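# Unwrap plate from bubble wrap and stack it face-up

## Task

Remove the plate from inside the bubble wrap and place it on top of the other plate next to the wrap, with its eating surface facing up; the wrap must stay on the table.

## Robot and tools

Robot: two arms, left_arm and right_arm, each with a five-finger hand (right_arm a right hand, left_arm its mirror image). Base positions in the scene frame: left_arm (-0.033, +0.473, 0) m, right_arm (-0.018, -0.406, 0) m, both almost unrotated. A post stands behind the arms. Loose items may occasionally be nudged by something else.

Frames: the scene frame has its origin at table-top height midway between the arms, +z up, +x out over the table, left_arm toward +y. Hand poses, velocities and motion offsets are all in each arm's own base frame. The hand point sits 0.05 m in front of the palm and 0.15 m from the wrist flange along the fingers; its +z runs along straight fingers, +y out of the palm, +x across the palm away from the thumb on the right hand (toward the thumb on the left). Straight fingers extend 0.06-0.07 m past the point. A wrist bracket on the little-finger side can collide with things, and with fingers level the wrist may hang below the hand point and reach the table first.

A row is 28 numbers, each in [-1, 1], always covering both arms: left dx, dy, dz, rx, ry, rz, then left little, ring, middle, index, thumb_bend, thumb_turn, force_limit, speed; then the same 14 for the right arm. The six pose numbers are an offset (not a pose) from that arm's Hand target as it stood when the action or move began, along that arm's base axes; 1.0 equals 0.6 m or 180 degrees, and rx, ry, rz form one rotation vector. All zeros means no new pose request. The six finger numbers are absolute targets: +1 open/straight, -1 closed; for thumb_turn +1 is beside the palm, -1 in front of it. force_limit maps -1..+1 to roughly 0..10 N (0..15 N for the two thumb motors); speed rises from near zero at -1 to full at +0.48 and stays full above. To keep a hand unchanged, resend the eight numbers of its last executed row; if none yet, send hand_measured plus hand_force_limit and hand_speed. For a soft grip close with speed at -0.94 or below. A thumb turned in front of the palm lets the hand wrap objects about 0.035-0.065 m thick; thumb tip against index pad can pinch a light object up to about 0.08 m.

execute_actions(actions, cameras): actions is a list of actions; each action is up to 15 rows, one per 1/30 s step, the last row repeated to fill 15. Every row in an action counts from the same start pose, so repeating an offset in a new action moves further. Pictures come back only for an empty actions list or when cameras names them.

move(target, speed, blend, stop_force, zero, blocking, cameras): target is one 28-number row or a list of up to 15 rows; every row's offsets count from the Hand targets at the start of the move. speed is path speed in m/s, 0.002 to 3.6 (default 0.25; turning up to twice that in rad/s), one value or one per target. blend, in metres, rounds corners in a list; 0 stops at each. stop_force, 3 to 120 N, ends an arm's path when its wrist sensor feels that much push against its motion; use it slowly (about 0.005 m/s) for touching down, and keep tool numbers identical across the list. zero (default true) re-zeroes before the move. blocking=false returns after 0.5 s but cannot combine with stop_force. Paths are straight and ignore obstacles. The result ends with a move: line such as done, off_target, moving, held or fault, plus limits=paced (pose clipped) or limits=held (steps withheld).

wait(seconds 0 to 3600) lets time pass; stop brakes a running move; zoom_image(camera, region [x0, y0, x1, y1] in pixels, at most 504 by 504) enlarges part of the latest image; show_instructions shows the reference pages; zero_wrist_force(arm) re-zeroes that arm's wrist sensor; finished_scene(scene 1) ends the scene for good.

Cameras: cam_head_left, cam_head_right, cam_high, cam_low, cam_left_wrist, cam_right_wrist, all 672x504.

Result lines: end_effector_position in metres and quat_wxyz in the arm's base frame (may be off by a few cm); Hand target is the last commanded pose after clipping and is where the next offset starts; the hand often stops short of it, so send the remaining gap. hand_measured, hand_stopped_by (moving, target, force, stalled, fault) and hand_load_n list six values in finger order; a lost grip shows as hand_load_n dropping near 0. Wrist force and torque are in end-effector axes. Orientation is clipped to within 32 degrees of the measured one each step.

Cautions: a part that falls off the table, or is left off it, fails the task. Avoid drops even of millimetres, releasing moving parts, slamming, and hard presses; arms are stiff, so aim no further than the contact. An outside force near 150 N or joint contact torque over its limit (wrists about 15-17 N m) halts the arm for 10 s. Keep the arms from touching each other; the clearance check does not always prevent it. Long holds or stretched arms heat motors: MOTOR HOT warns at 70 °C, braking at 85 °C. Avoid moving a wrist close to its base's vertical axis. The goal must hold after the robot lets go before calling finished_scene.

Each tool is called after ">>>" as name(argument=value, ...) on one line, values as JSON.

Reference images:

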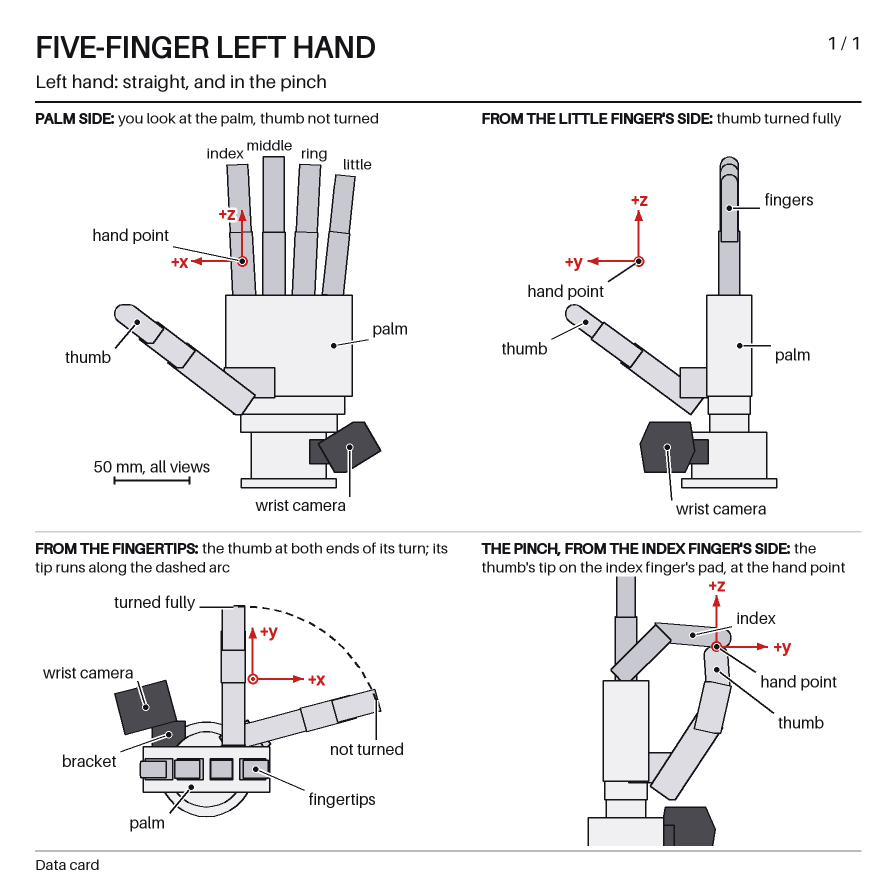

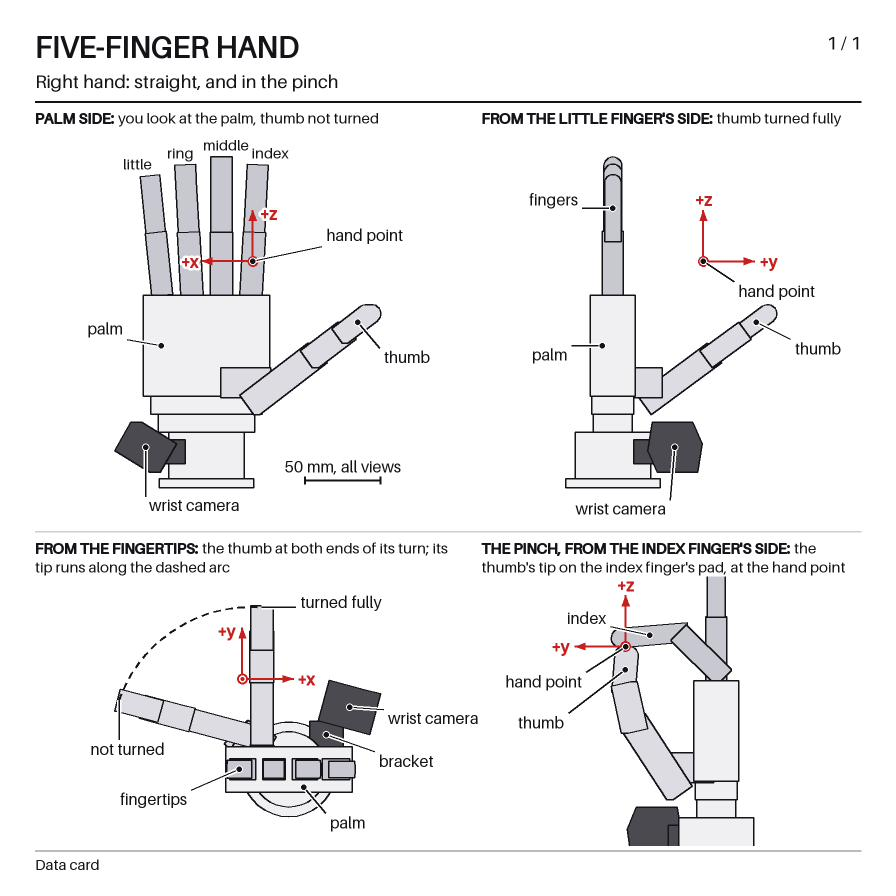

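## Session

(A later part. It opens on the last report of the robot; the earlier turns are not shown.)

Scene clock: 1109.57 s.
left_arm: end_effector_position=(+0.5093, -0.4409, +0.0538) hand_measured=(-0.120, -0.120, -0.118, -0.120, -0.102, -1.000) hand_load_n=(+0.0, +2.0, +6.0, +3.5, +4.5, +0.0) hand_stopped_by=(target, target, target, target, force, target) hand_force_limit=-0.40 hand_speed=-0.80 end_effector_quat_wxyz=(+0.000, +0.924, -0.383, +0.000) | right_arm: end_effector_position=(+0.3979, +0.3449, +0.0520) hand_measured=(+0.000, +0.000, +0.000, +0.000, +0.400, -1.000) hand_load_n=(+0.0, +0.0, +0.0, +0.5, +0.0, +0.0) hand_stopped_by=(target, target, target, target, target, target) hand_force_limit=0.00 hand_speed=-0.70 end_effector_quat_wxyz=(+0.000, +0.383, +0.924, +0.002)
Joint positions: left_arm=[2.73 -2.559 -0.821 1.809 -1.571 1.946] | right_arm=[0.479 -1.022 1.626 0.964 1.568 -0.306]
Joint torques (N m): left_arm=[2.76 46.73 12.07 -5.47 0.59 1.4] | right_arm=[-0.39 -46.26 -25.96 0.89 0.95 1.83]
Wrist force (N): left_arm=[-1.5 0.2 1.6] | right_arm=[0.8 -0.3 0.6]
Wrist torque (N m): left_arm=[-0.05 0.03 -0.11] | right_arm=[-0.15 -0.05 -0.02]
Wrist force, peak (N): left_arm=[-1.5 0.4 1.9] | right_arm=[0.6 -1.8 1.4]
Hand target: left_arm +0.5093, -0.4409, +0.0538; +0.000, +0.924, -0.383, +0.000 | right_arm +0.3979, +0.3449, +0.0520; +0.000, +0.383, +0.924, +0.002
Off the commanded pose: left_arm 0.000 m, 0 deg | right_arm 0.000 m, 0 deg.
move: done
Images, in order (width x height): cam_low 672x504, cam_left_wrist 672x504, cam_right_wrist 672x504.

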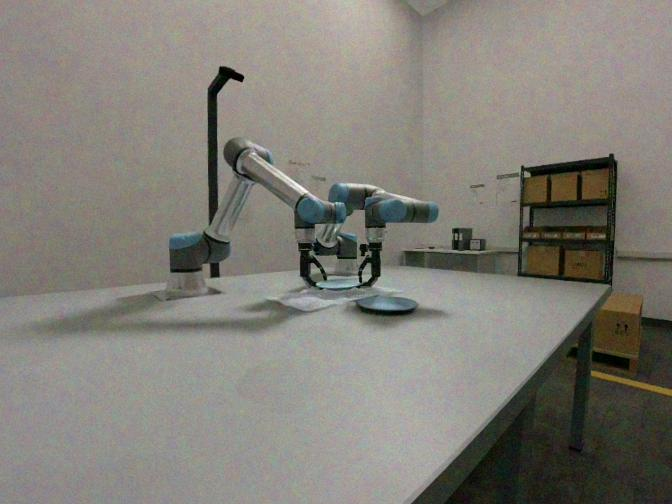

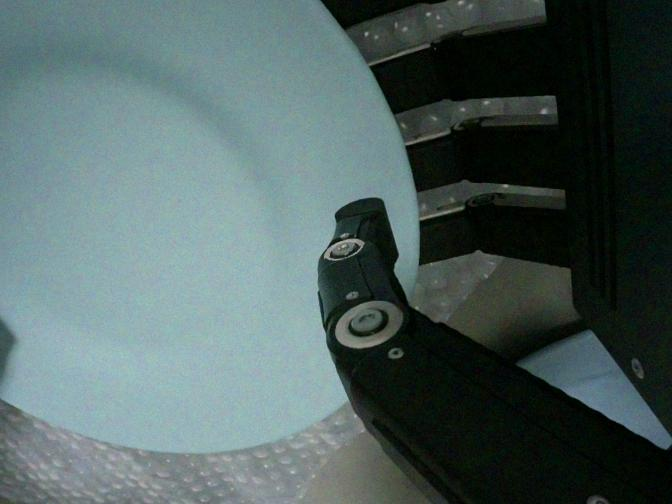

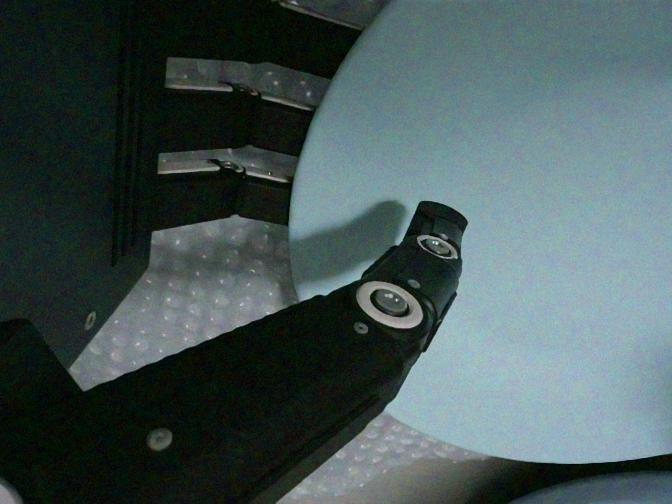

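>>> move(target=[0,0,0,0,0,0,-0.12,-0.12,-0.12,-0.12,-0.3,-1,-0.4,-0.8,0.021,0.021,-0.010,0,0,0,0,0,0,0,0.4,-1,0,-0.7], cameras=["cam_left_wrist","cam_right_wrist","cam_low"], speed=0.01, stop_force=6)

>>> zoom_image(camera="cam_low", region=[270, 240, 430, 330])

Scene clock: 1118.00 s.
left_arm: end_effector_position=(+0.5093, -0.4409, +0.0538) hand_measured=(-0.120, -0.120, -0.118, -0.120, -0.102, -1.000) hand_load_n=(+0.0, +1.5, +5.5, +3.5, +4.5, +0.0) hand_stopped_by=(target, target, target, target, force, target) hand_force_limit=-0.40 hand_speed=-0.80 end_effector_quat_wxyz=(+0.000, +0.924, -0.383, +0.000) | right_arm: end_effector_position=(+0.4105, +0.3575, +0.0460) hand_measured=(+0.000, +0.000, +0.000, +0.000, +0.400, -1.000) hand_load_n=(+0.0, +0.0, +1.0, +0.0, +0.0, +0.0) hand_stopped_by=(target, target, target, target, target, target) hand_force_limit=0.00 hand_speed=-0.70 end_effector_quat_wxyz=(+0.000, +0.383, +0.924, +0.002)
Joint positions: left_arm=[2.73 -2.559 -0.821 1.809 -1.571 1.946] | right_arm=[0.49 -0.978 1.569 0.977 1.568 -0.295]
Joint torques (N m): left_arm=[2.08 50.31 12.36 -5.17 1.47 1.55] | right_arm=[8.43 -28.72 -29.13 5.15 1.34 2.99]
Wrist force (N): left_arm=[-1.4 -0.5 1.2] | right_arm=[1.0 -1.5 1.1]
Wrist torque (N m): left_arm=[-0.04 -0.01 -0.09] | right_arm=[-0.22 -0.10 -0.03]
Wrist force, peak (N): left_arm=[-1.4 -3.7 1.2] | right_arm=[1.2 -5.0 1.1]
Hand target: left_arm +0.5093, -0.4409, +0.0538; +0.000, +0.924, -0.383, +0.000 | right_arm +0.4105, +0.3575, +0.0460; +0.000, +0.383, +0.924, +0.002
Off the commanded pose: left_arm 0.000 m, 0 deg | right_arm 0.000 m, 0 deg.
move: done
Images, in order (width x height): cam_low 672x504, cam_left_wrist 672x504, cam_right_wrist 672x504.

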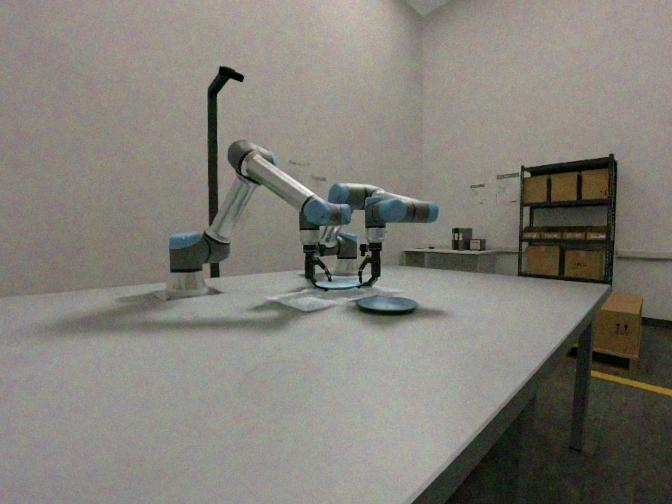

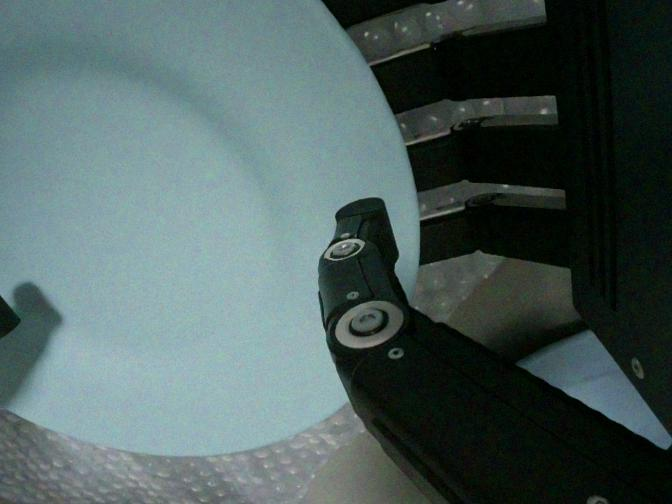

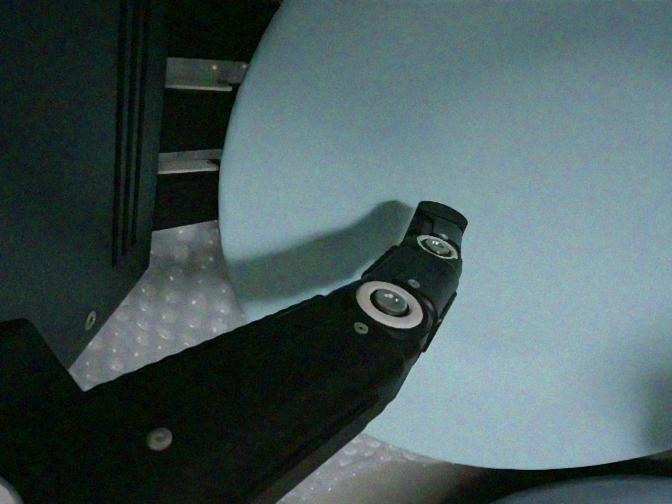

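Scaled by 3.150 from the camera's image (finer frame: 960x720).

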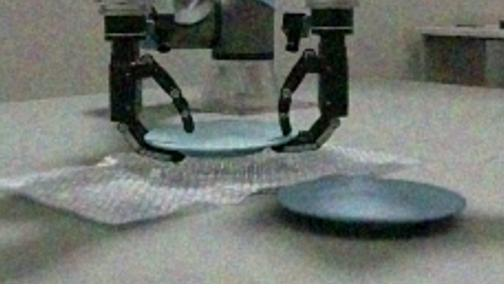

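>>> move(target=[0,0,0,0,0,0,-0.12,-0.12,-0.12,-0.12,-0.3,-1,-0.4,-0.8,0,0,0,0,0,0,0,0,0,0,-0.6,-1,-0.2,-0.75], cameras=["cam_right_wrist","cam_low"])

>>> zoom_image(camera="cam_low", region=[270, 240, 430, 330])

Scene clock: 1126.93 s.
left_arm: end_effector_position=(+0.5093, -0.4409, +0.0538) hand_measured=(-0.120, -0.120, -0.118, -0.120, -0.102, -1.000) hand_load_n=(+0.0, +1.5, +6.0, +3.5, +4.5, +0.0) hand_stopped_by=(target, target, target, target, force, target) hand_force_limit=-0.40 hand_speed=-0.80 end_effector_quat_wxyz=(+0.000, +0.924, -0.383, +0.000) | right_arm: end_effector_position=(+0.4105, +0.3575, +0.0460) hand_measured=(+0.000, +0.000, +0.000, +0.000, -0.404, -1.000) hand_load_n=(+0.0, +0.0, +4.5, +2.0, +6.0, +1.0) hand_stopped_by=(target, target, target, target, force, target) hand_force_limit=-0.20 hand_speed=-0.75 end_effector_quat_wxyz=(+0.000, +0.383, +0.924, +0.002)
Joint positions: left_arm=[2.73 -2.559 -0.821 1.809 -1.571 1.946] | right_arm=[0.49 -0.978 1.569 0.977 1.568 -0.295]
Joint torques (N m): left_arm=[1.75 53.32 12.41 -4.98 -0.36 1.42] | right_arm=[8.86 -28.52 -25.1 5.05 1.28 2.92]
Wrist force (N): left_arm=[-2.2 2.4 1.3] | right_arm=[-0.1 1.3 1.0]
Wrist torque (N m): left_arm=[0.12 0.05 -0.15] | right_arm=[-0.06 0.01 0.00]
Wrist force, peak (N): left_arm=[-2.2 2.7 1.3] | right_arm=[0.8 -2.0 1.2]
Hand target: left_arm +0.5093, -0.4409, +0.0538; +0.000, +0.924, -0.383, +0.000 | right_arm +0.4105, +0.3575, +0.0460; +0.000, +0.383, +0.924, +0.002
Off the commanded pose: left_arm 0.000 m, 0 deg | right_arm 0.000 m, 0 deg.
move: done
Images, in order (width x height): cam_low 672x504, cam_right_wrist 672x504.

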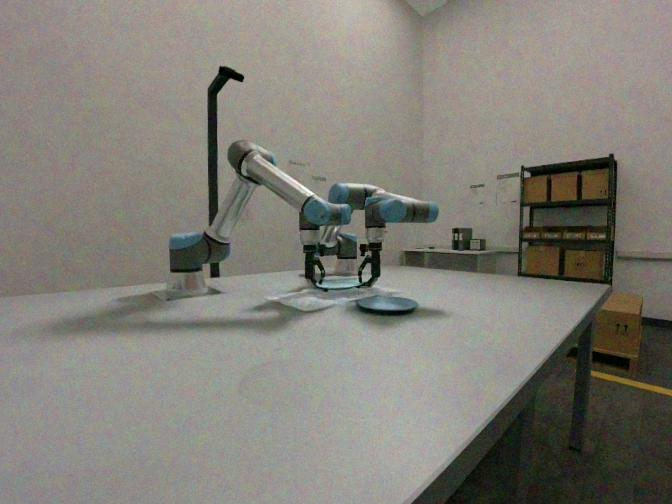

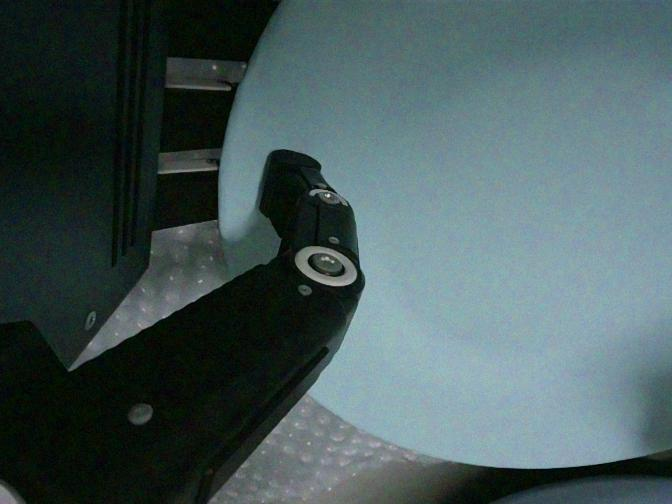

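Scaled by 3.150 from the camera's image (finer frame: 960x720).

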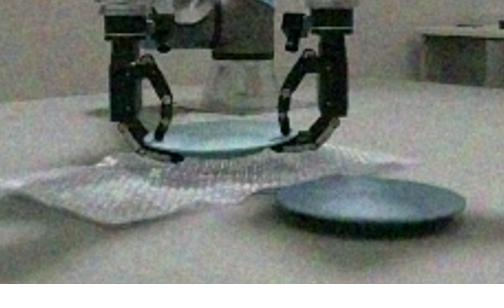

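>>> move(target=[0,0,0,0,0,0,-0.12,-0.12,-0.12,-0.12,-0.3,-1,-0.4,-0.8,0,0,0,0,0,0,0,0,0,0,-0.8,-1,0.2,-0.8], cameras=["cam_right_wrist","cam_low"])

Scene clock: 1130.37 s.
left_arm: end_effector_position=(+0.5093, -0.4409, +0.0538) hand_measured=(-0.120, -0.120, -0.118, -0.120, -0.102, -1.000) hand_load_n=(+0.0, +1.5, +6.0, +3.5, +4.5, +0.0) hand_stopped_by=(target, target, target, target, force, target) hand_force_limit=-0.40 hand_speed=-0.80 end_effector_quat_wxyz=(+0.000, +0.924, -0.383, +0.000) | right_arm: end_effector_position=(+0.4105, +0.3575, +0.0460) hand_measured=(+0.000, +0.000, +0.000, +0.000, -0.502, -1.000) hand_load_n=(+0.0, +0.0, +5.0, +2.5, +8.5, +1.5) hand_stopped_by=(target, target, target, target, force, target) hand_force_limit=0.20 hand_speed=-0.80 end_effector_quat_wxyz=(+0.000, +0.383, +0.924, +0.002)
Joint positions: left_arm=[2.73 -2.559 -0.821 1.809 -1.571 1.946] | right_arm=[0.49 -0.978 1.569 0.977 1.568 -0.295]
Joint torques (N m): left_arm=[0.78 54.42 12.56 -5.02 -1.62 1.34] | right_arm=[8.66 -29.11 -10.9 5.13 1.26 2.63]
Wrist force (N): left_arm=[-2.1 2.4 1.5] | right_arm=[0.1 1.1 0.5]
Wrist torque (N m): left_arm=[0.12 0.04 -0.14] | right_arm=[-0.13 -0.01 0.01]
Wrist force, peak (N): left_arm=[-2.5 2.7 1.6] | right_arm=[0.0 1.6 1.5]
Hand target: left_arm +0.5093, -0.4409, +0.0538; +0.000, +0.924, -0.383, +0.000 | right_arm +0.4105, +0.3575, +0.0460; +0.000, +0.383, +0.924, +0.002
Off the commanded pose: left_arm 0.000 m, 0 deg | right_arm 0.000 m, 0 deg.
move: done
Images, in order (width x height): cam_low 672x504, cam_right_wrist 672x504.

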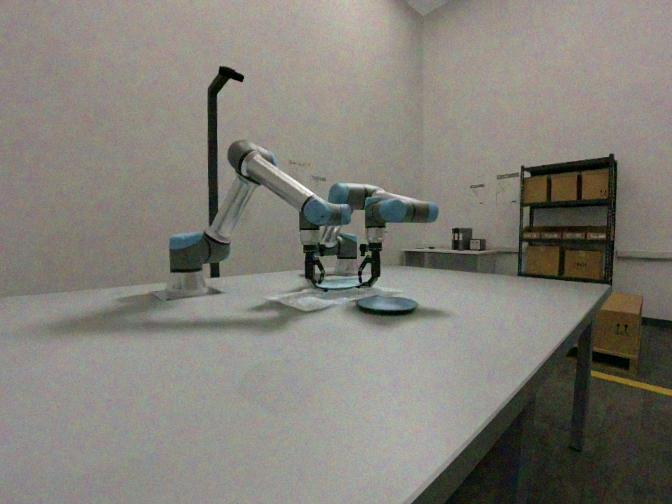

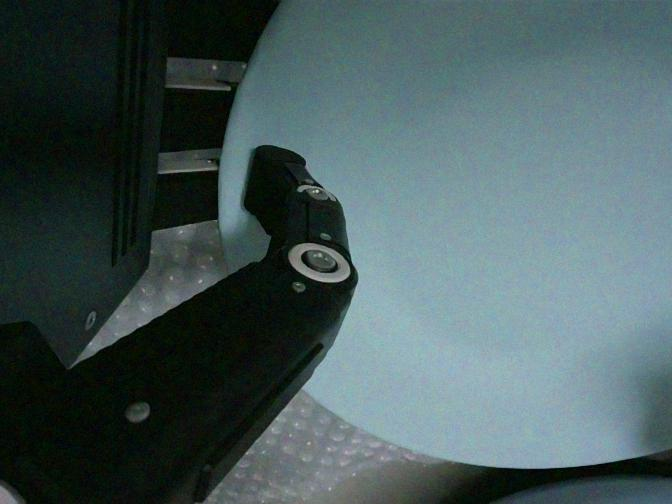

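>>> move(target=[0,0,0,0,0,0,-0.12,-0.12,-0.12,-0.12,0.6,-1,-0.4,-0.6,0,0,0,0,0,0,0,0,0,0,-0.8,-1,0.2,-0.8], cameras=[])

>>> move(target=[0,0,-0.01,0,0,0,-0.12,-0.12,-0.12,-0.12,0.6,-1,-0.4,-0.6,0,0,0,0,0,0,0,0,0,0,-0.8,-1,0.2,-0.8], cameras=["cam_right_wrist","cam_left_wrist","cam_low"], speed=0.01)

>>> zoom_image(camera="cam_low", region=[270, 240, 430, 330])

Scene clock: 1136.33 s.
left_arm: end_effector_position=(+0.5093, -0.4409, +0.0538) hand_measured=(-0.120, -0.120, -0.118, -0.120, +0.600, -1.000) hand_load_n=(+0.0, +0.0, +3.0, +0.0, +0.0, +0.0) hand_stopped_by=(target, target, target, target, target, target) hand_force_limit=-0.40 hand_speed=-0.60 end_effector_quat_wxyz=(+0.000, +0.924, -0.383, +0.000) | right_arm: end_effector_position=(+0.4105, +0.3575, +0.0460) hand_measured=(+0.000, +0.000, +0.000, +0.000, -0.502, -1.000) hand_load_n=(+0.0, +0.0, +4.5, +1.5, +9.0, +1.5) hand_stopped_by=(target, target, target, target, force, target) hand_force_limit=0.20 hand_speed=-0.80 end_effector_quat_wxyz=(+0.000, +0.383, +0.924, +0.002)
Joint positions: left_arm=[2.73 -2.559 -0.821 1.809 -1.571 1.946] | right_arm=[0.49 -0.978 1.569 0.977 1.568 -0.295]
Joint torques (N m): left_arm=[-0.64 58.81 12.34 -4.96 -1.45 1.25] | right_arm=[8.17 -29.79 -5.17 5.05 1.24 2.42]
Wrist force (N): left_arm=[-1.6 0.9 1.4] | right_arm=[0.5 -0.4 0.8]
Wrist torque (N m): left_arm=[-0.02 0.00 -0.14] | right_arm=[-0.30 -0.03 -0.03]
Wrist force, peak (N): left_arm=[-2.3 2.4 1.7] | right_arm=[-0.3 1.5 0.9]
Hand target: left_arm +0.5093, -0.4409, +0.0538; +0.000, +0.924, -0.383, +0.000 | right_arm +0.4105, +0.3575, +0.0460; +0.000, +0.383, +0.924, +0.002
Off the commanded pose: left_arm 0.000 m, 0 deg | right_arm 0.000 m, 0 deg.
move: done

Scene clock: 1137.20 s.
left_arm: end_effector_position=(+0.5093, -0.4409, +0.0479) hand_measured=(-0.120, -0.120, -0.120, -0.120, +0.600, -1.000) hand_load_n=(+0.0, +0.0, +0.0, +0.0, +0.0, +0.0) hand_stopped_by=(target, target, target, target, target, target) hand_force_limit=-0.40 hand_speed=-0.60 end_effector_quat_wxyz=(+0.000, +0.924, -0.383, +0.000) | right_arm: end_effector_position=(+0.4105, +0.3575, +0.0460) hand_measured=(+0.000, +0.000, +0.000, +0.000, -0.502, -1.000) hand_load_n=(+0.0, +0.0, +6.0, +3.5, +6.5, +1.0) hand_stopped_by=(target, target, target, target, force, target) hand_force_limit=0.20 hand_speed=-0.80 end_effector_quat_wxyz=(+0.000, +0.383, +0.924, +0.002)
Joint positions: left_arm=[2.73 -2.563 -0.827 1.82 -1.571 1.946] | right_arm=[0.49 -0.978 1.569 0.977 1.568 -0.295]
Joint torques (N m): left_arm=[-1.01 45.84 12.1 0.73 -1.17 1.25] | right_arm=[8.54 -30.18 -5.48 4.85 1.14 2.23]
Wrist force (N): left_arm=[-1.3 0.7 -0.5] | right_arm=[1.0 -1.8 2.8]
Wrist torque (N m): left_arm=[-0.01 -0.08 -0.12] | right_arm=[-0.26 -0.13 -0.05]
Wrist force, peak (N): left_arm=[-1.6 0.8 1.6] | right_arm=[0.8 -1.9 3.1]
Hand target: left_arm +0.5093, -0.4409, +0.0478; +0.000, +0.924, -0.383, +0.000 | right_arm +0.4105, +0.3575, +0.0460; +0.000, +0.383, +0.924, +0.002
Off the commanded pose: left_arm 0.000 m, 0 deg | right_arm 0.000 m, 0 deg.
move: done
Images, in order (width x height): cam_low 672x504, cam_left_wrist 672x504, cam_right_wrist 672x504.

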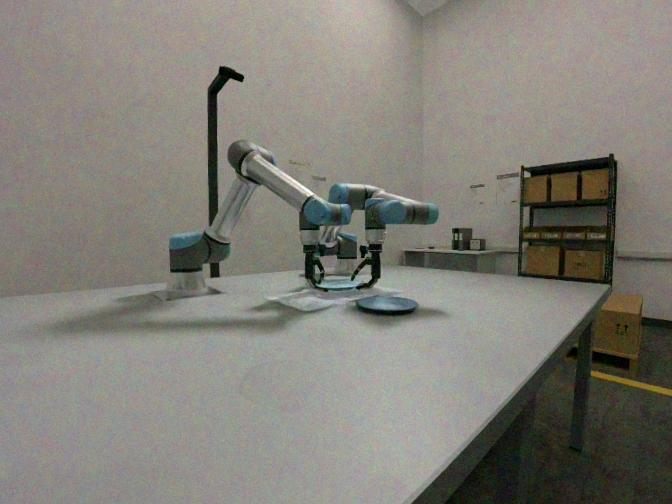

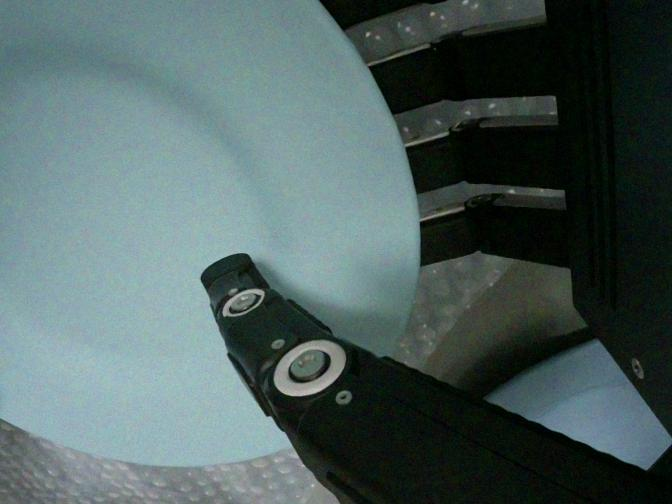

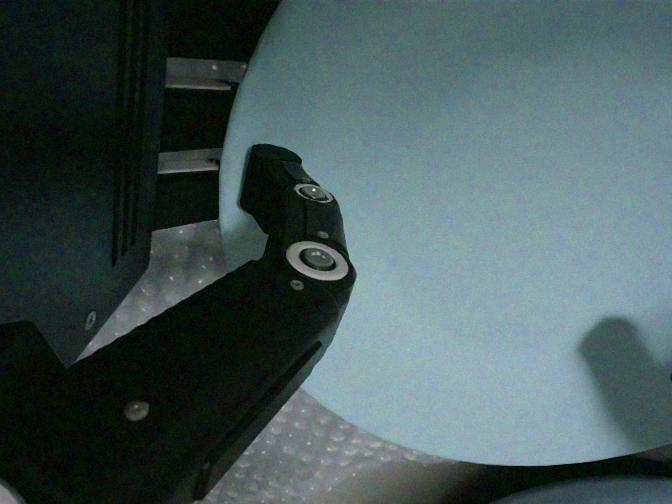

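Scaled by 3.150 from the camera's image (finer frame: 960x720).

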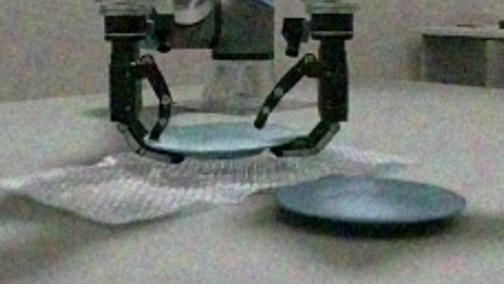

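>>> move(target=[0,0,-0.006,0,0,0,0,0,0,0,0.6,-1,-0.4,-0.6,0,0,0,0,0,0,0,0,0,0,-0.9,-1,0.5,-0.85], cameras=[], speed=0.02)

>>> move(target=[0.08,0.08,0,0,0,0,0,0,0,0,0.6,-1,-0.4,-0.6,0,0,0,0,0,0,0,0,0,0,-0.9,-1,0.5,-0.85], cameras=["cam_right_wrist","cam_left_wrist","cam_low"], speed=0.05)

>>> zoom_image(camera="cam_low", region=[270, 240, 430, 330])

Scene clock: 1145.03 s.
left_arm: end_effector_position=(+0.5093, -0.4409, +0.0442) hand_measured=(+0.000, +0.000, +0.000, +0.000, +0.600, -1.000) hand_load_n=(+0.0, +0.0, +0.0, +0.0, +0.0, +0.0) hand_stopped_by=(target, target, target, target, target, target) hand_force_limit=-0.40 hand_speed=-0.60 end_effector_quat_wxyz=(+0.000, +0.924, -0.383, +0.000) | right_arm: end_effector_position=(+0.4105, +0.3575, +0.0460) hand_measured=(+0.000, +0.000, +0.000, +0.000, -0.816, -1.000) hand_load_n=(+0.0, +0.0, +5.0, +2.0, +11.5, +1.5) hand_stopped_by=(target, target, target, target, force, target) hand_force_limit=0.50 hand_speed=-0.85 end_effector_quat_wxyz=(+0.000, +0.383, +0.924, +0.002)
Joint positions: left_arm=[2.73 -2.566 -0.831 1.827 -1.571 1.946] | right_arm=[0.49 -0.978 1.569 0.977 1.568 -0.295]
Joint torques (N m): left_arm=[-1.57 45.75 11.24 0.59 -0.3 1.44] | right_arm=[8.33 -31.68 -5.55 3.01 1.19 1.88]
Wrist force (N): left_arm=[-1.5 0.8 -0.6] | right_arm=[0.9 -1.5 2.9]
Wrist torque (N m): left_arm=[0.00 -0.05 -0.13] | right_arm=[-0.22 -0.11 -0.05]
Wrist force, peak (N): left_arm=[-1.7 1.0 -0.8] | right_arm=[0.8 -1.8 3.4]
Hand target: left_arm +0.5093, -0.4409, +0.0442; +0.000, +0.924, -0.383, +0.000 | right_arm +0.4105, +0.3575, +0.0460; +0.000, +0.383, +0.924, +0.002
Off the commanded pose: left_arm 0.000 m, 0 deg | right_arm 0.000 m, 0 deg.
move: done

Scene clock: 1146.87 s.
left_arm: end_effector_position=(+0.5572, -0.3930, +0.0442) hand_measured=(+0.000, +0.000, +0.000, +0.000, +0.600, -1.000) hand_load_n=(+0.0, +0.0, +0.0, +0.0, +0.0, +0.0) hand_stopped_by=(target, target, target, target, target, target) hand_force_limit=-0.40 hand_speed=-0.60 end_effector_quat_wxyz=(+0.000, +0.924, -0.383, +0.000) | right_arm: end_effector_position=(+0.4105, +0.3575, +0.0460) hand_measured=(+0.000, +0.000, +0.000, +0.000, -0.816, -1.000) hand_load_n=(+0.0, +0.0, +5.0, +2.0, +11.5, +1.5) hand_stopped_by=(target, target, target, target, force, target) hand_force_limit=0.50 hand_speed=-0.85 end_effector_quat_wxyz=(+0.000, +0.383, +0.924, +0.002)
Joint positions: left_arm=[2.826 -2.615 -0.737 1.781 -1.571 2.042] | right_arm=[0.49 -0.978 1.569 0.977 1.568 -0.295]
Joint torques (N m): left_arm=[5.44 48.25 25.84 -5.4 1.44 2.14] | right_arm=[7.5 -31.39 -5.47 2.32 1.13 1.9]
Wrist force (N): left_arm=[-1.1 1.0 -0.7] | right_arm=[1.2 -1.8 2.8]
Wrist torque (N m): left_arm=[0.03 -0.10 -0.22] | right_arm=[-0.26 -0.16 -0.05]
Wrist force, peak (N): left_arm=[-1.6 1.5 -0.7] | right_arm=[0.9 -1.7 3.3]
Hand target: left_arm +0.5573, -0.3929, +0.0442; +0.000, +0.924, -0.383, +0.000 | right_arm +0.4105, +0.3575, +0.0460; +0.000, +0.383, +0.924, +0.002
Off the commanded pose: left_arm 0.000 m, 0 deg | right_arm 0.000 m, 0 deg.
move: done
Images, in order (width x height): cam_low 672x504, cam_left_wrist 672x504, cam_right_wrist 672x504.

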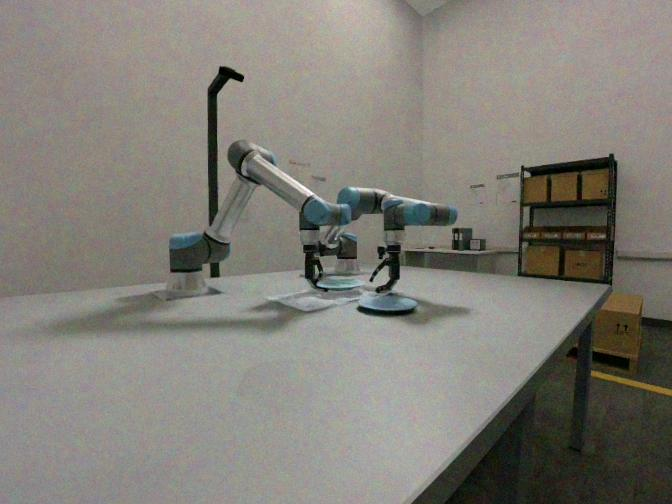

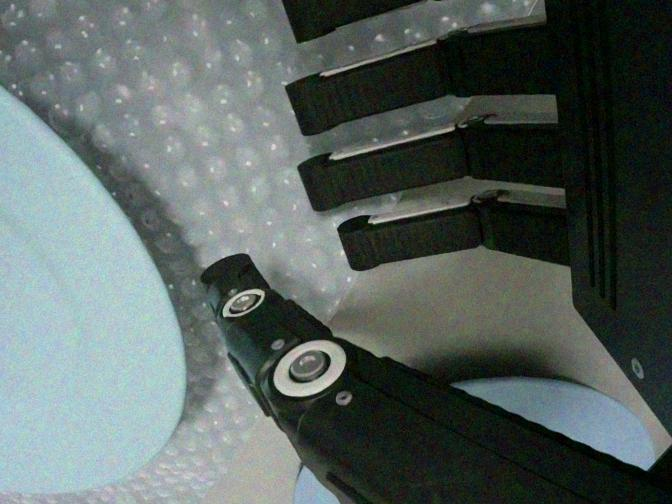

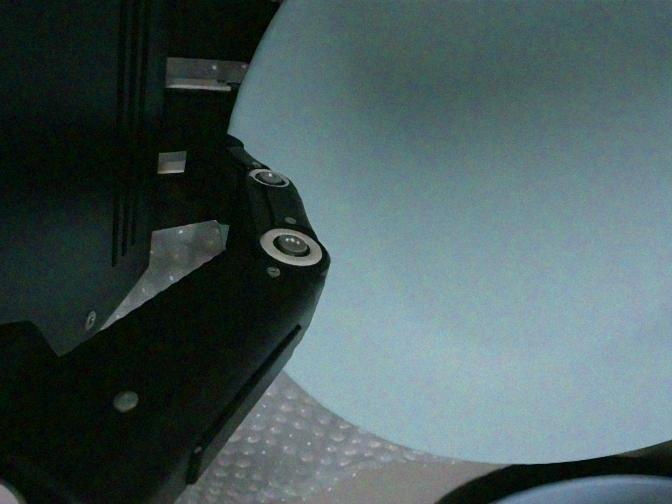

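Scaled by 3.150 from the camera's image (finer frame: 960x720).

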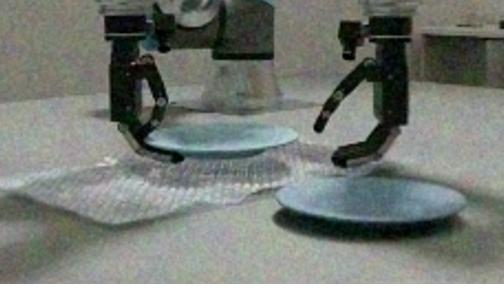

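>>> zoom_image(camera="cam_right_wrist", region=[130, 80, 380, 300])

>>> zoom_image(camera="cam_low", region=[290, 250, 370, 310])

Scaled by 2.016 from the camera's image (finer frame: 960x720).

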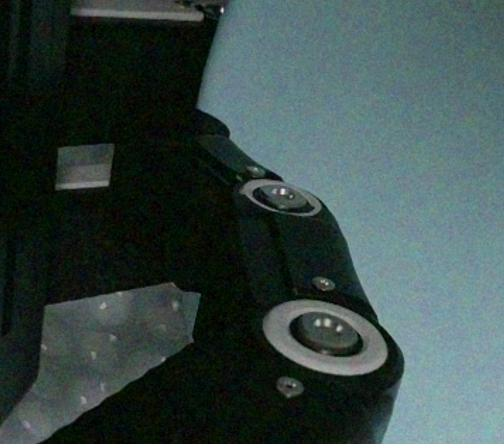

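Scaled by 6.300 from the camera's image (finer frame: 960x720).

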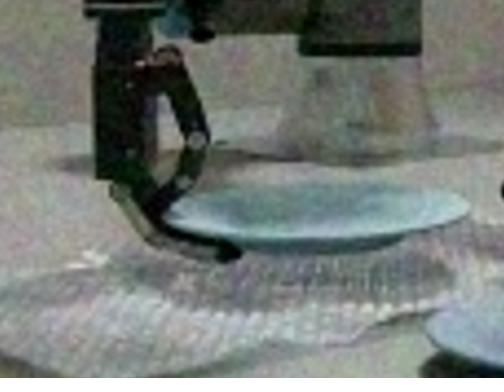

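>>> move(target=[-0.08,-0.08,0,0,0,0,0,0,0,0,0.6,-1,-0.4,-0.6,0,0,0,0,0,0,0,0,0,0,-0.9,-1,0.5,-0.85], cameras=[], speed=0.04)

>>> move(target=[0,0,0.05,0,0,0,0,0,0,0,0.6,-1,-0.4,-0.6,0,0,0,0,0,0,0,0,0,0,-0.9,-1,0.5,-0.85], cameras=["cam_right_wrist","cam_left_wrist","cam_low"], speed=0.006, stop_force=3)

Scene clock: 1165.93 s.
left_arm: end_effector_position=(+0.5094, -0.4408, +0.0442) hand_measured=(+0.000, +0.000, +0.000, +0.000, +0.600, -1.000) hand_load_n=(+0.0, +0.0, +0.0, +0.0, +0.0, +0.0) hand_stopped_by=(target, target, target, target, target, target) hand_force_limit=-0.40 hand_speed=-0.60 end_effector_quat_wxyz=(+0.000, +0.924, -0.383, +0.000) | right_arm: end_effector_position=(+0.4105, +0.3575, +0.0460) hand_measured=(+0.000, +0.000, +0.000, +0.000, -0.816, -1.000) hand_load_n=(+0.0, +0.0, +5.0, +2.0, +11.0, +1.5) hand_stopped_by=(target, target, target, target, force, target) hand_force_limit=0.50 hand_speed=-0.85 end_effector_quat_wxyz=(+0.000, +0.383, +0.924, +0.002)
Joint positions: left_arm=[2.731 -2.566 -0.831 1.827 -1.571 1.946] | right_arm=[0.49 -0.978 1.569 0.977 1.568 -0.295]
Joint torques (N m): left_arm=[-6.48 58.57 10.66 0.6 -1.72 -2.52] | right_arm=[7.85 -32.3 -5.94 1.22 1.03 1.55]
Wrist force (N): left_arm=[-1.5 0.9 -0.6] | right_arm=[1.2 -1.6 2.9]
Wrist torque (N m): left_arm=[0.03 -0.06 -0.14] | right_arm=[-0.22 -0.16 -0.04]
Wrist force, peak (N): left_arm=[-1.7 0.8 -0.6] | right_arm=[1.0 -1.9 3.1]
Hand target: left_arm +0.5093, -0.4409, +0.0442; +0.000, +0.924, -0.383, +0.000 | right_arm +0.4105, +0.3575, +0.0460; +0.000, +0.383, +0.924, +0.002
Off the commanded pose: left_arm 0.000 m, 0 deg | right_arm 0.000 m, 0 deg.
move: done

Scene clock: 1171.80 s.
left_arm: end_effector_position=(+0.5093, -0.4409, +0.0742) hand_measured=(+0.000, +0.000, +0.000, +0.000, +0.600, -1.000) hand_load_n=(+0.0, +0.5, +2.0, +0.0, +0.0, +0.0) hand_stopped_by=(target, target, target, target, target, target) hand_force_limit=-0.40 hand_speed=-0.60 end_effector_quat_wxyz=(+0.000, +0.924, -0.383, +0.000) | right_arm: end_effector_position=(+0.4105, +0.3575, +0.0460) hand_measured=(+0.000, +0.000, +0.000, +0.000, -0.816, -1.000) hand_load_n=(+0.0, +0.0, +1.5, +0.5, +11.5, +2.0) hand_stopped_by=(target, target, target, target, force, target) hand_force_limit=0.50 hand_speed=-0.85 end_effector_quat_wxyz=(+0.000, +0.383, +0.924, +0.002)
Joint positions: left_arm=[2.73 -2.544 -0.795 1.769 -1.571 1.946] | right_arm=[0.49 -0.978 1.569 0.977 1.568 -0.295]
Joint torques (N m): left_arm=[-4.27 59.29 25.4 -5.77 -0.97 -2.51] | right_arm=[8.41 -33.24 -5.97 1.37 1.13 1.2]
Wrist force (N): left_arm=[-1.5 -0.7 1.1] | right_arm=[0.7 -2.1 1.4]
Wrist torque (N m): left_arm=[-0.12 0.00 -0.10] | right_arm=[-0.36 -0.06 -0.07]
Wrist force, peak (N): left_arm=[-1.4 1.3 0.9] | right_arm=[1.0 -1.8 3.1]
Hand target: left_arm +0.5093, -0.4409, +0.0742; +0.000, +0.924, -0.383, +0.000 | right_arm +0.4105, +0.3575, +0.0460; +0.000, +0.383, +0.924, +0.002
Off the commanded pose: left_arm 0.000 m, 0 deg | right_arm 0.000 m, 0 deg.
move: done
Images, in order (width x height): cam_low 672x504, cam_left_wrist 672x504, cam_right_wrist 672x504.

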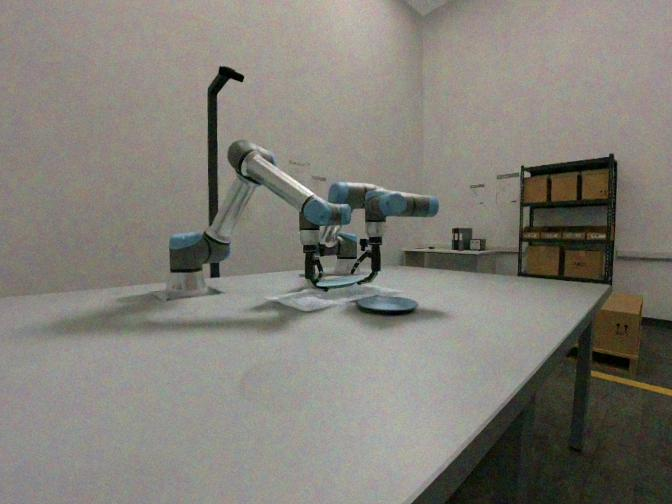

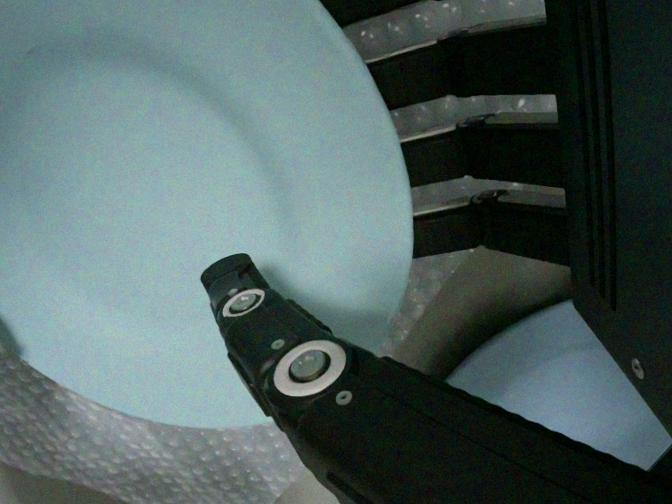

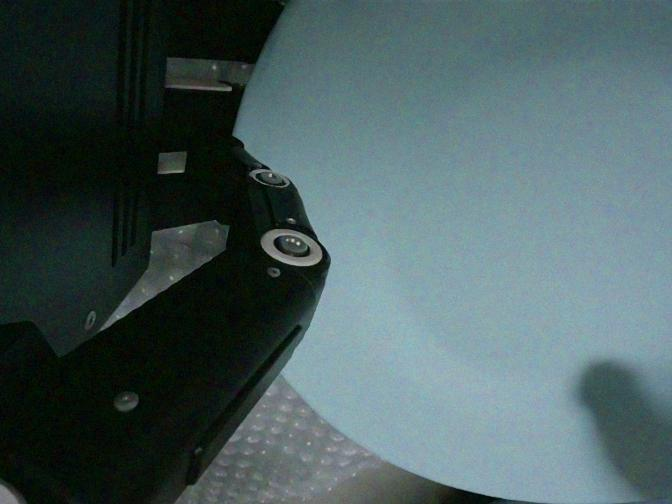

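>>> move(target=[0,0,-0.012,0,0,0,0,0,0,0,0.6,-1,-0.4,-0.6,0,0,0,0,0,0,0,0,0,0,-0.2,-1,0.2,-0.6], cameras=["cam_right_wrist"], speed=0.01)

>>> move(target=[0,0,0,0,0,0,0,0,0,0,0.6,-1,-0.4,-0.6,0,0,0,0,0,0,0,0,0,0,-0.65,-1,0.2,-0.85], cameras=["cam_right_wrist","cam_left_wrist","cam_low"])

>>> zoom_image(camera="cam_low", region=[290, 240, 400, 320])

Scene clock: 1177.87 s.
left_arm: end_effector_position=(+0.5093, -0.4409, +0.0670) hand_measured=(+0.000, +0.000, +0.000, +0.000, +0.600, -1.000) hand_load_n=(+0.0, +0.0, +2.0, +0.0, +0.0, +0.0) hand_stopped_by=(target, target, target, target, target, target) hand_force_limit=-0.40 hand_speed=-0.60 end_effector_quat_wxyz=(+0.000, +0.924, -0.383, +0.000) | right_arm: end_effector_position=(+0.4105, +0.3575, +0.0460) hand_measured=(+0.000, +0.000, +0.000, +0.000, -0.200, -1.000) hand_load_n=(+0.0, +0.0, +2.0, +0.0, +0.0, +0.0) hand_stopped_by=(target, target, target, target, target, target) hand_force_limit=0.20 hand_speed=-0.60 end_effector_quat_wxyz=(+0.000, +0.383, +0.924, +0.002)
Joint positions: left_arm=[2.73 -2.549 -0.804 1.783 -1.571 1.946] | right_arm=[0.49 -0.978 1.569 0.977 1.568 -0.295]
Joint torques (N m): left_arm=[-5.7 45.03 11.05 0.47 -0.04 -2.01] | right_arm=[8.31 -34.43 -5.81 1.45 1.07 0.9]
Wrist force (N): left_arm=[-1.1 -0.9 0.5] | right_arm=[0.7 -2.6 1.9]
Wrist torque (N m): left_arm=[-0.11 -0.07 -0.07] | right_arm=[-0.34 -0.06 -0.09]
Wrist force, peak (N): left_arm=[-1.6 -2.1 1.1] | right_arm=[1.0 -3.6 1.1]
Hand target: left_arm +0.5093, -0.4409, +0.0670; +0.000, +0.924, -0.383, +0.000 | right_arm +0.4105, +0.3575, +0.0460; +0.000, +0.383, +0.924, +0.002
Off the commanded pose: left_arm 0.000 m, 0 deg | right_arm 0.000 m, 0 deg.
move: done

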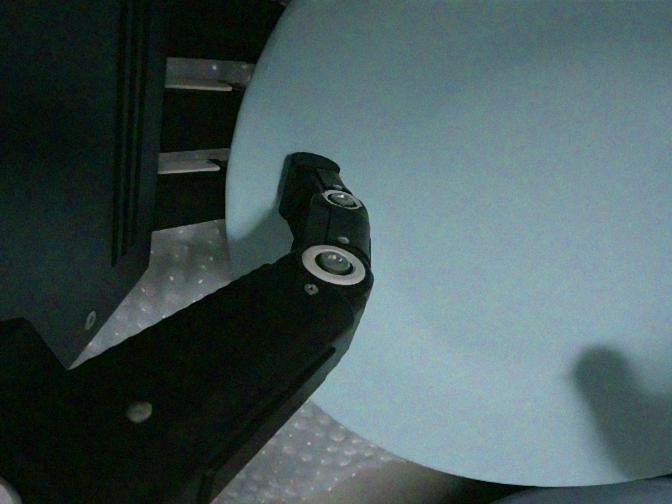

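Scene clock: 1180.23 s.
left_arm: end_effector_position=(+0.5093, -0.4409, +0.0670) hand_measured=(+0.000, +0.000, +0.000, +0.000, +0.600, -1.000) hand_load_n=(+0.0, +0.0, +1.5, +0.0, +0.0, +0.0) hand_stopped_by=(target, target, target, target, target, target) hand_force_limit=-0.40 hand_speed=-0.60 end_effector_quat_wxyz=(+0.000, +0.924, -0.383, +0.000) | right_arm: end_effector_position=(+0.4105, +0.3575, +0.0460) hand_measured=(+0.000, +0.000, +0.000, +0.000, -0.650, -1.000) hand_load_n=(+0.0, +0.0, +2.0, +0.0, +0.5, +0.0) hand_stopped_by=(target, target, target, target, target, target) hand_force_limit=0.20 hand_speed=-0.85 end_effector_quat_wxyz=(+0.000, +0.383, +0.924, +0.002)
Joint positions: left_arm=[2.73 -2.549 -0.804 1.783 -1.571 1.946] | right_arm=[0.49 -0.978 1.569 0.977 1.568 -0.295]
Joint torques (N m): left_arm=[-4.67 46.28 10.63 0.34 0.49 -1.97] | right_arm=[8.37 -34.96 -6.15 1.48 1.03 0.76]
Wrist force (N): left_arm=[-1.3 -1.1 0.3] | right_arm=[1.0 -2.5 1.9]
Wrist torque (N m): left_arm=[-0.13 -0.05 -0.08] | right_arm=[-0.33 -0.10 -0.07]
Wrist force, peak (N): left_arm=[-1.5 1.1 0.7] | right_arm=[1.1 -3.0 2.0]
Hand target: left_arm +0.5093, -0.4409, +0.0670; +0.000, +0.924, -0.383, +0.000 | right_arm +0.4105, +0.3575, +0.0460; +0.000, +0.383, +0.924, +0.002
Off the commanded pose: left_arm 0.000 m, 0 deg | right_arm 0.000 m, 0 deg.
move: done
Images, in order (width x height): cam_low 672x504, cam_left_wrist 672x504, cam_right_wrist 672x504.

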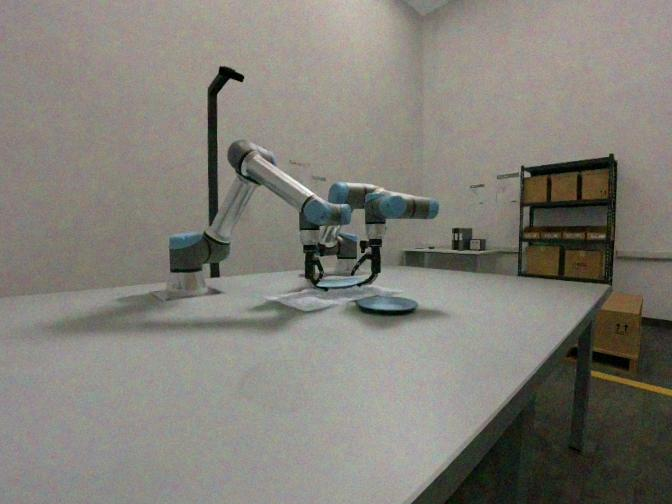

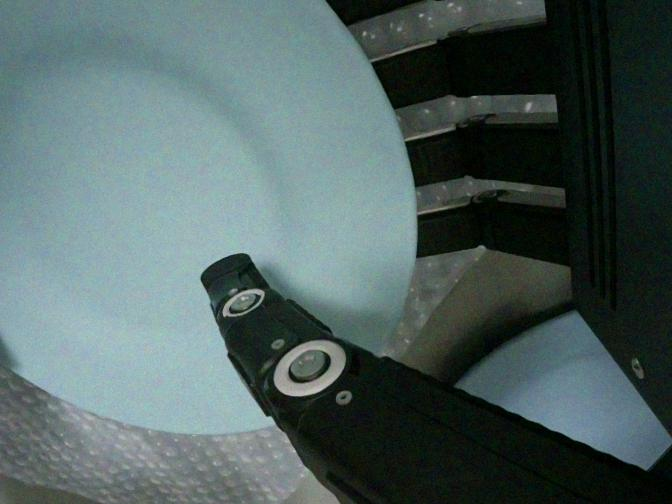

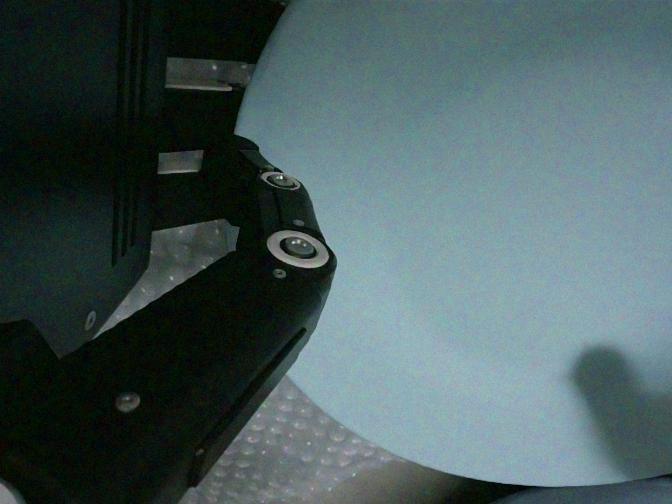

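Scaled by 4.582 from the camera's image (finer frame: 960x720).

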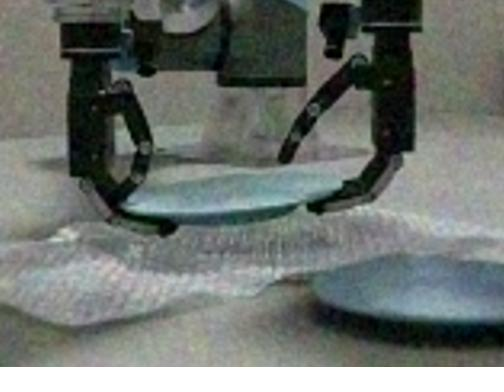

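>>> move(target=[0,0,-0.015,0,0,0,0,0,0,0,0.6,-1,-0.4,-0.6,0,0,0,0,0,0,0,0,0,0,-0.2,-1,0.2,-0.6], cameras=["cam_right_wrist","cam_low"], speed=0.01)

>>> zoom_image(camera="cam_low", region=[290, 240, 400, 320])

Scene clock: 1185.17 s.
left_arm: end_effector_position=(+0.5093, -0.4409, +0.0582) hand_measured=(+0.000, +0.000, +0.000, +0.000, +0.600, -1.000) hand_load_n=(+0.0, +0.0, +1.5, +0.5, +0.0, +0.0) hand_stopped_by=(target, target, target, target, target, target) hand_force_limit=-0.40 hand_speed=-0.60 end_effector_quat_wxyz=(+0.000, +0.924, -0.383, +0.000) | right_arm: end_effector_position=(+0.4105, +0.3575, +0.0460) hand_measured=(+0.000, +0.000, +0.000, +0.000, -0.200, -1.000) hand_load_n=(+0.0, +0.0, +4.5, +0.0, +0.0, +0.0) hand_stopped_by=(target, target, target, target, target, target) hand_force_limit=0.20 hand_speed=-0.60 end_effector_quat_wxyz=(+0.000, +0.383, +0.924, +0.002)
Joint positions: left_arm=[2.73 -2.556 -0.815 1.801 -1.571 1.946] | right_arm=[0.49 -0.978 1.569 0.977 1.568 -0.295]
Joint torques (N m): left_arm=[-5.48 46.25 11.06 0.61 0.92 -1.52] | right_arm=[7.13 -36.02 -6.51 1.46 0.88 0.48]
Wrist force (N): left_arm=[-1.4 -0.4 0.3] | right_arm=[0.7 -2.5 1.9]
Wrist torque (N m): left_arm=[-0.08 -0.03 -0.11] | right_arm=[-0.32 -0.06 -0.09]
Wrist force, peak (N): left_arm=[-1.5 -1.2 0.4] | right_arm=[1.0 -3.0 2.2]
Hand target: left_arm +0.5093, -0.4409, +0.0580; +0.000, +0.924, -0.383, +0.000 | right_arm +0.4105, +0.3575, +0.0460; +0.000, +0.383, +0.924, +0.002
Off the commanded pose: left_arm 0.000 m, 0 deg | right_arm 0.000 m, 0 deg.
move: done
Images, in order (width x height): cam_low 672x504, cam_right_wrist 672x504.

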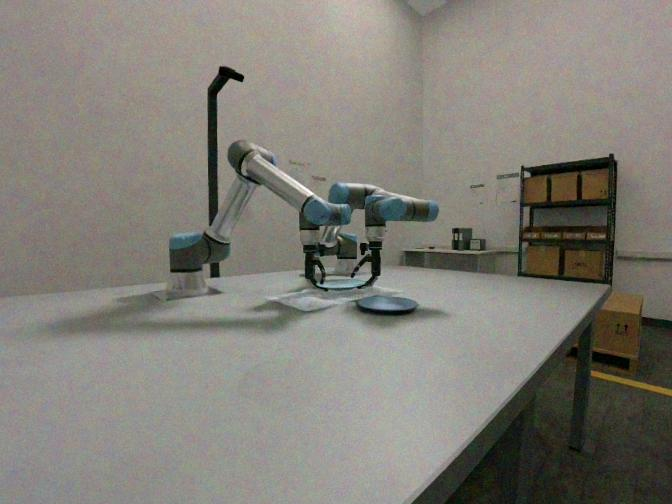

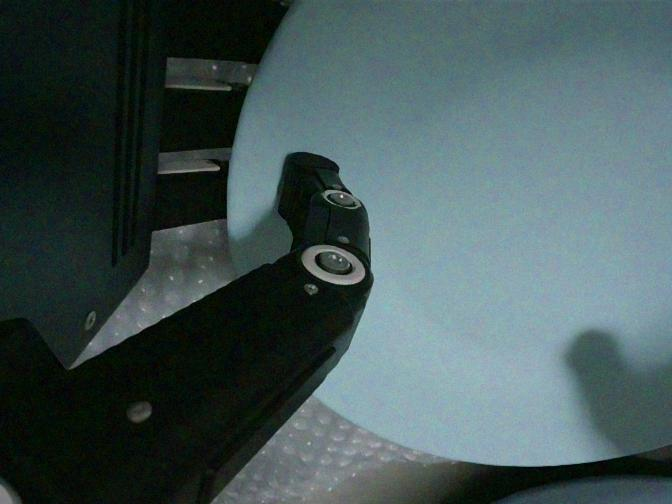

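Scaled by 4.582 from the camera's image (finer frame: 960x720).

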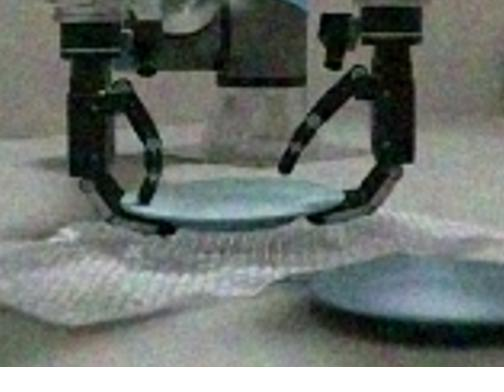

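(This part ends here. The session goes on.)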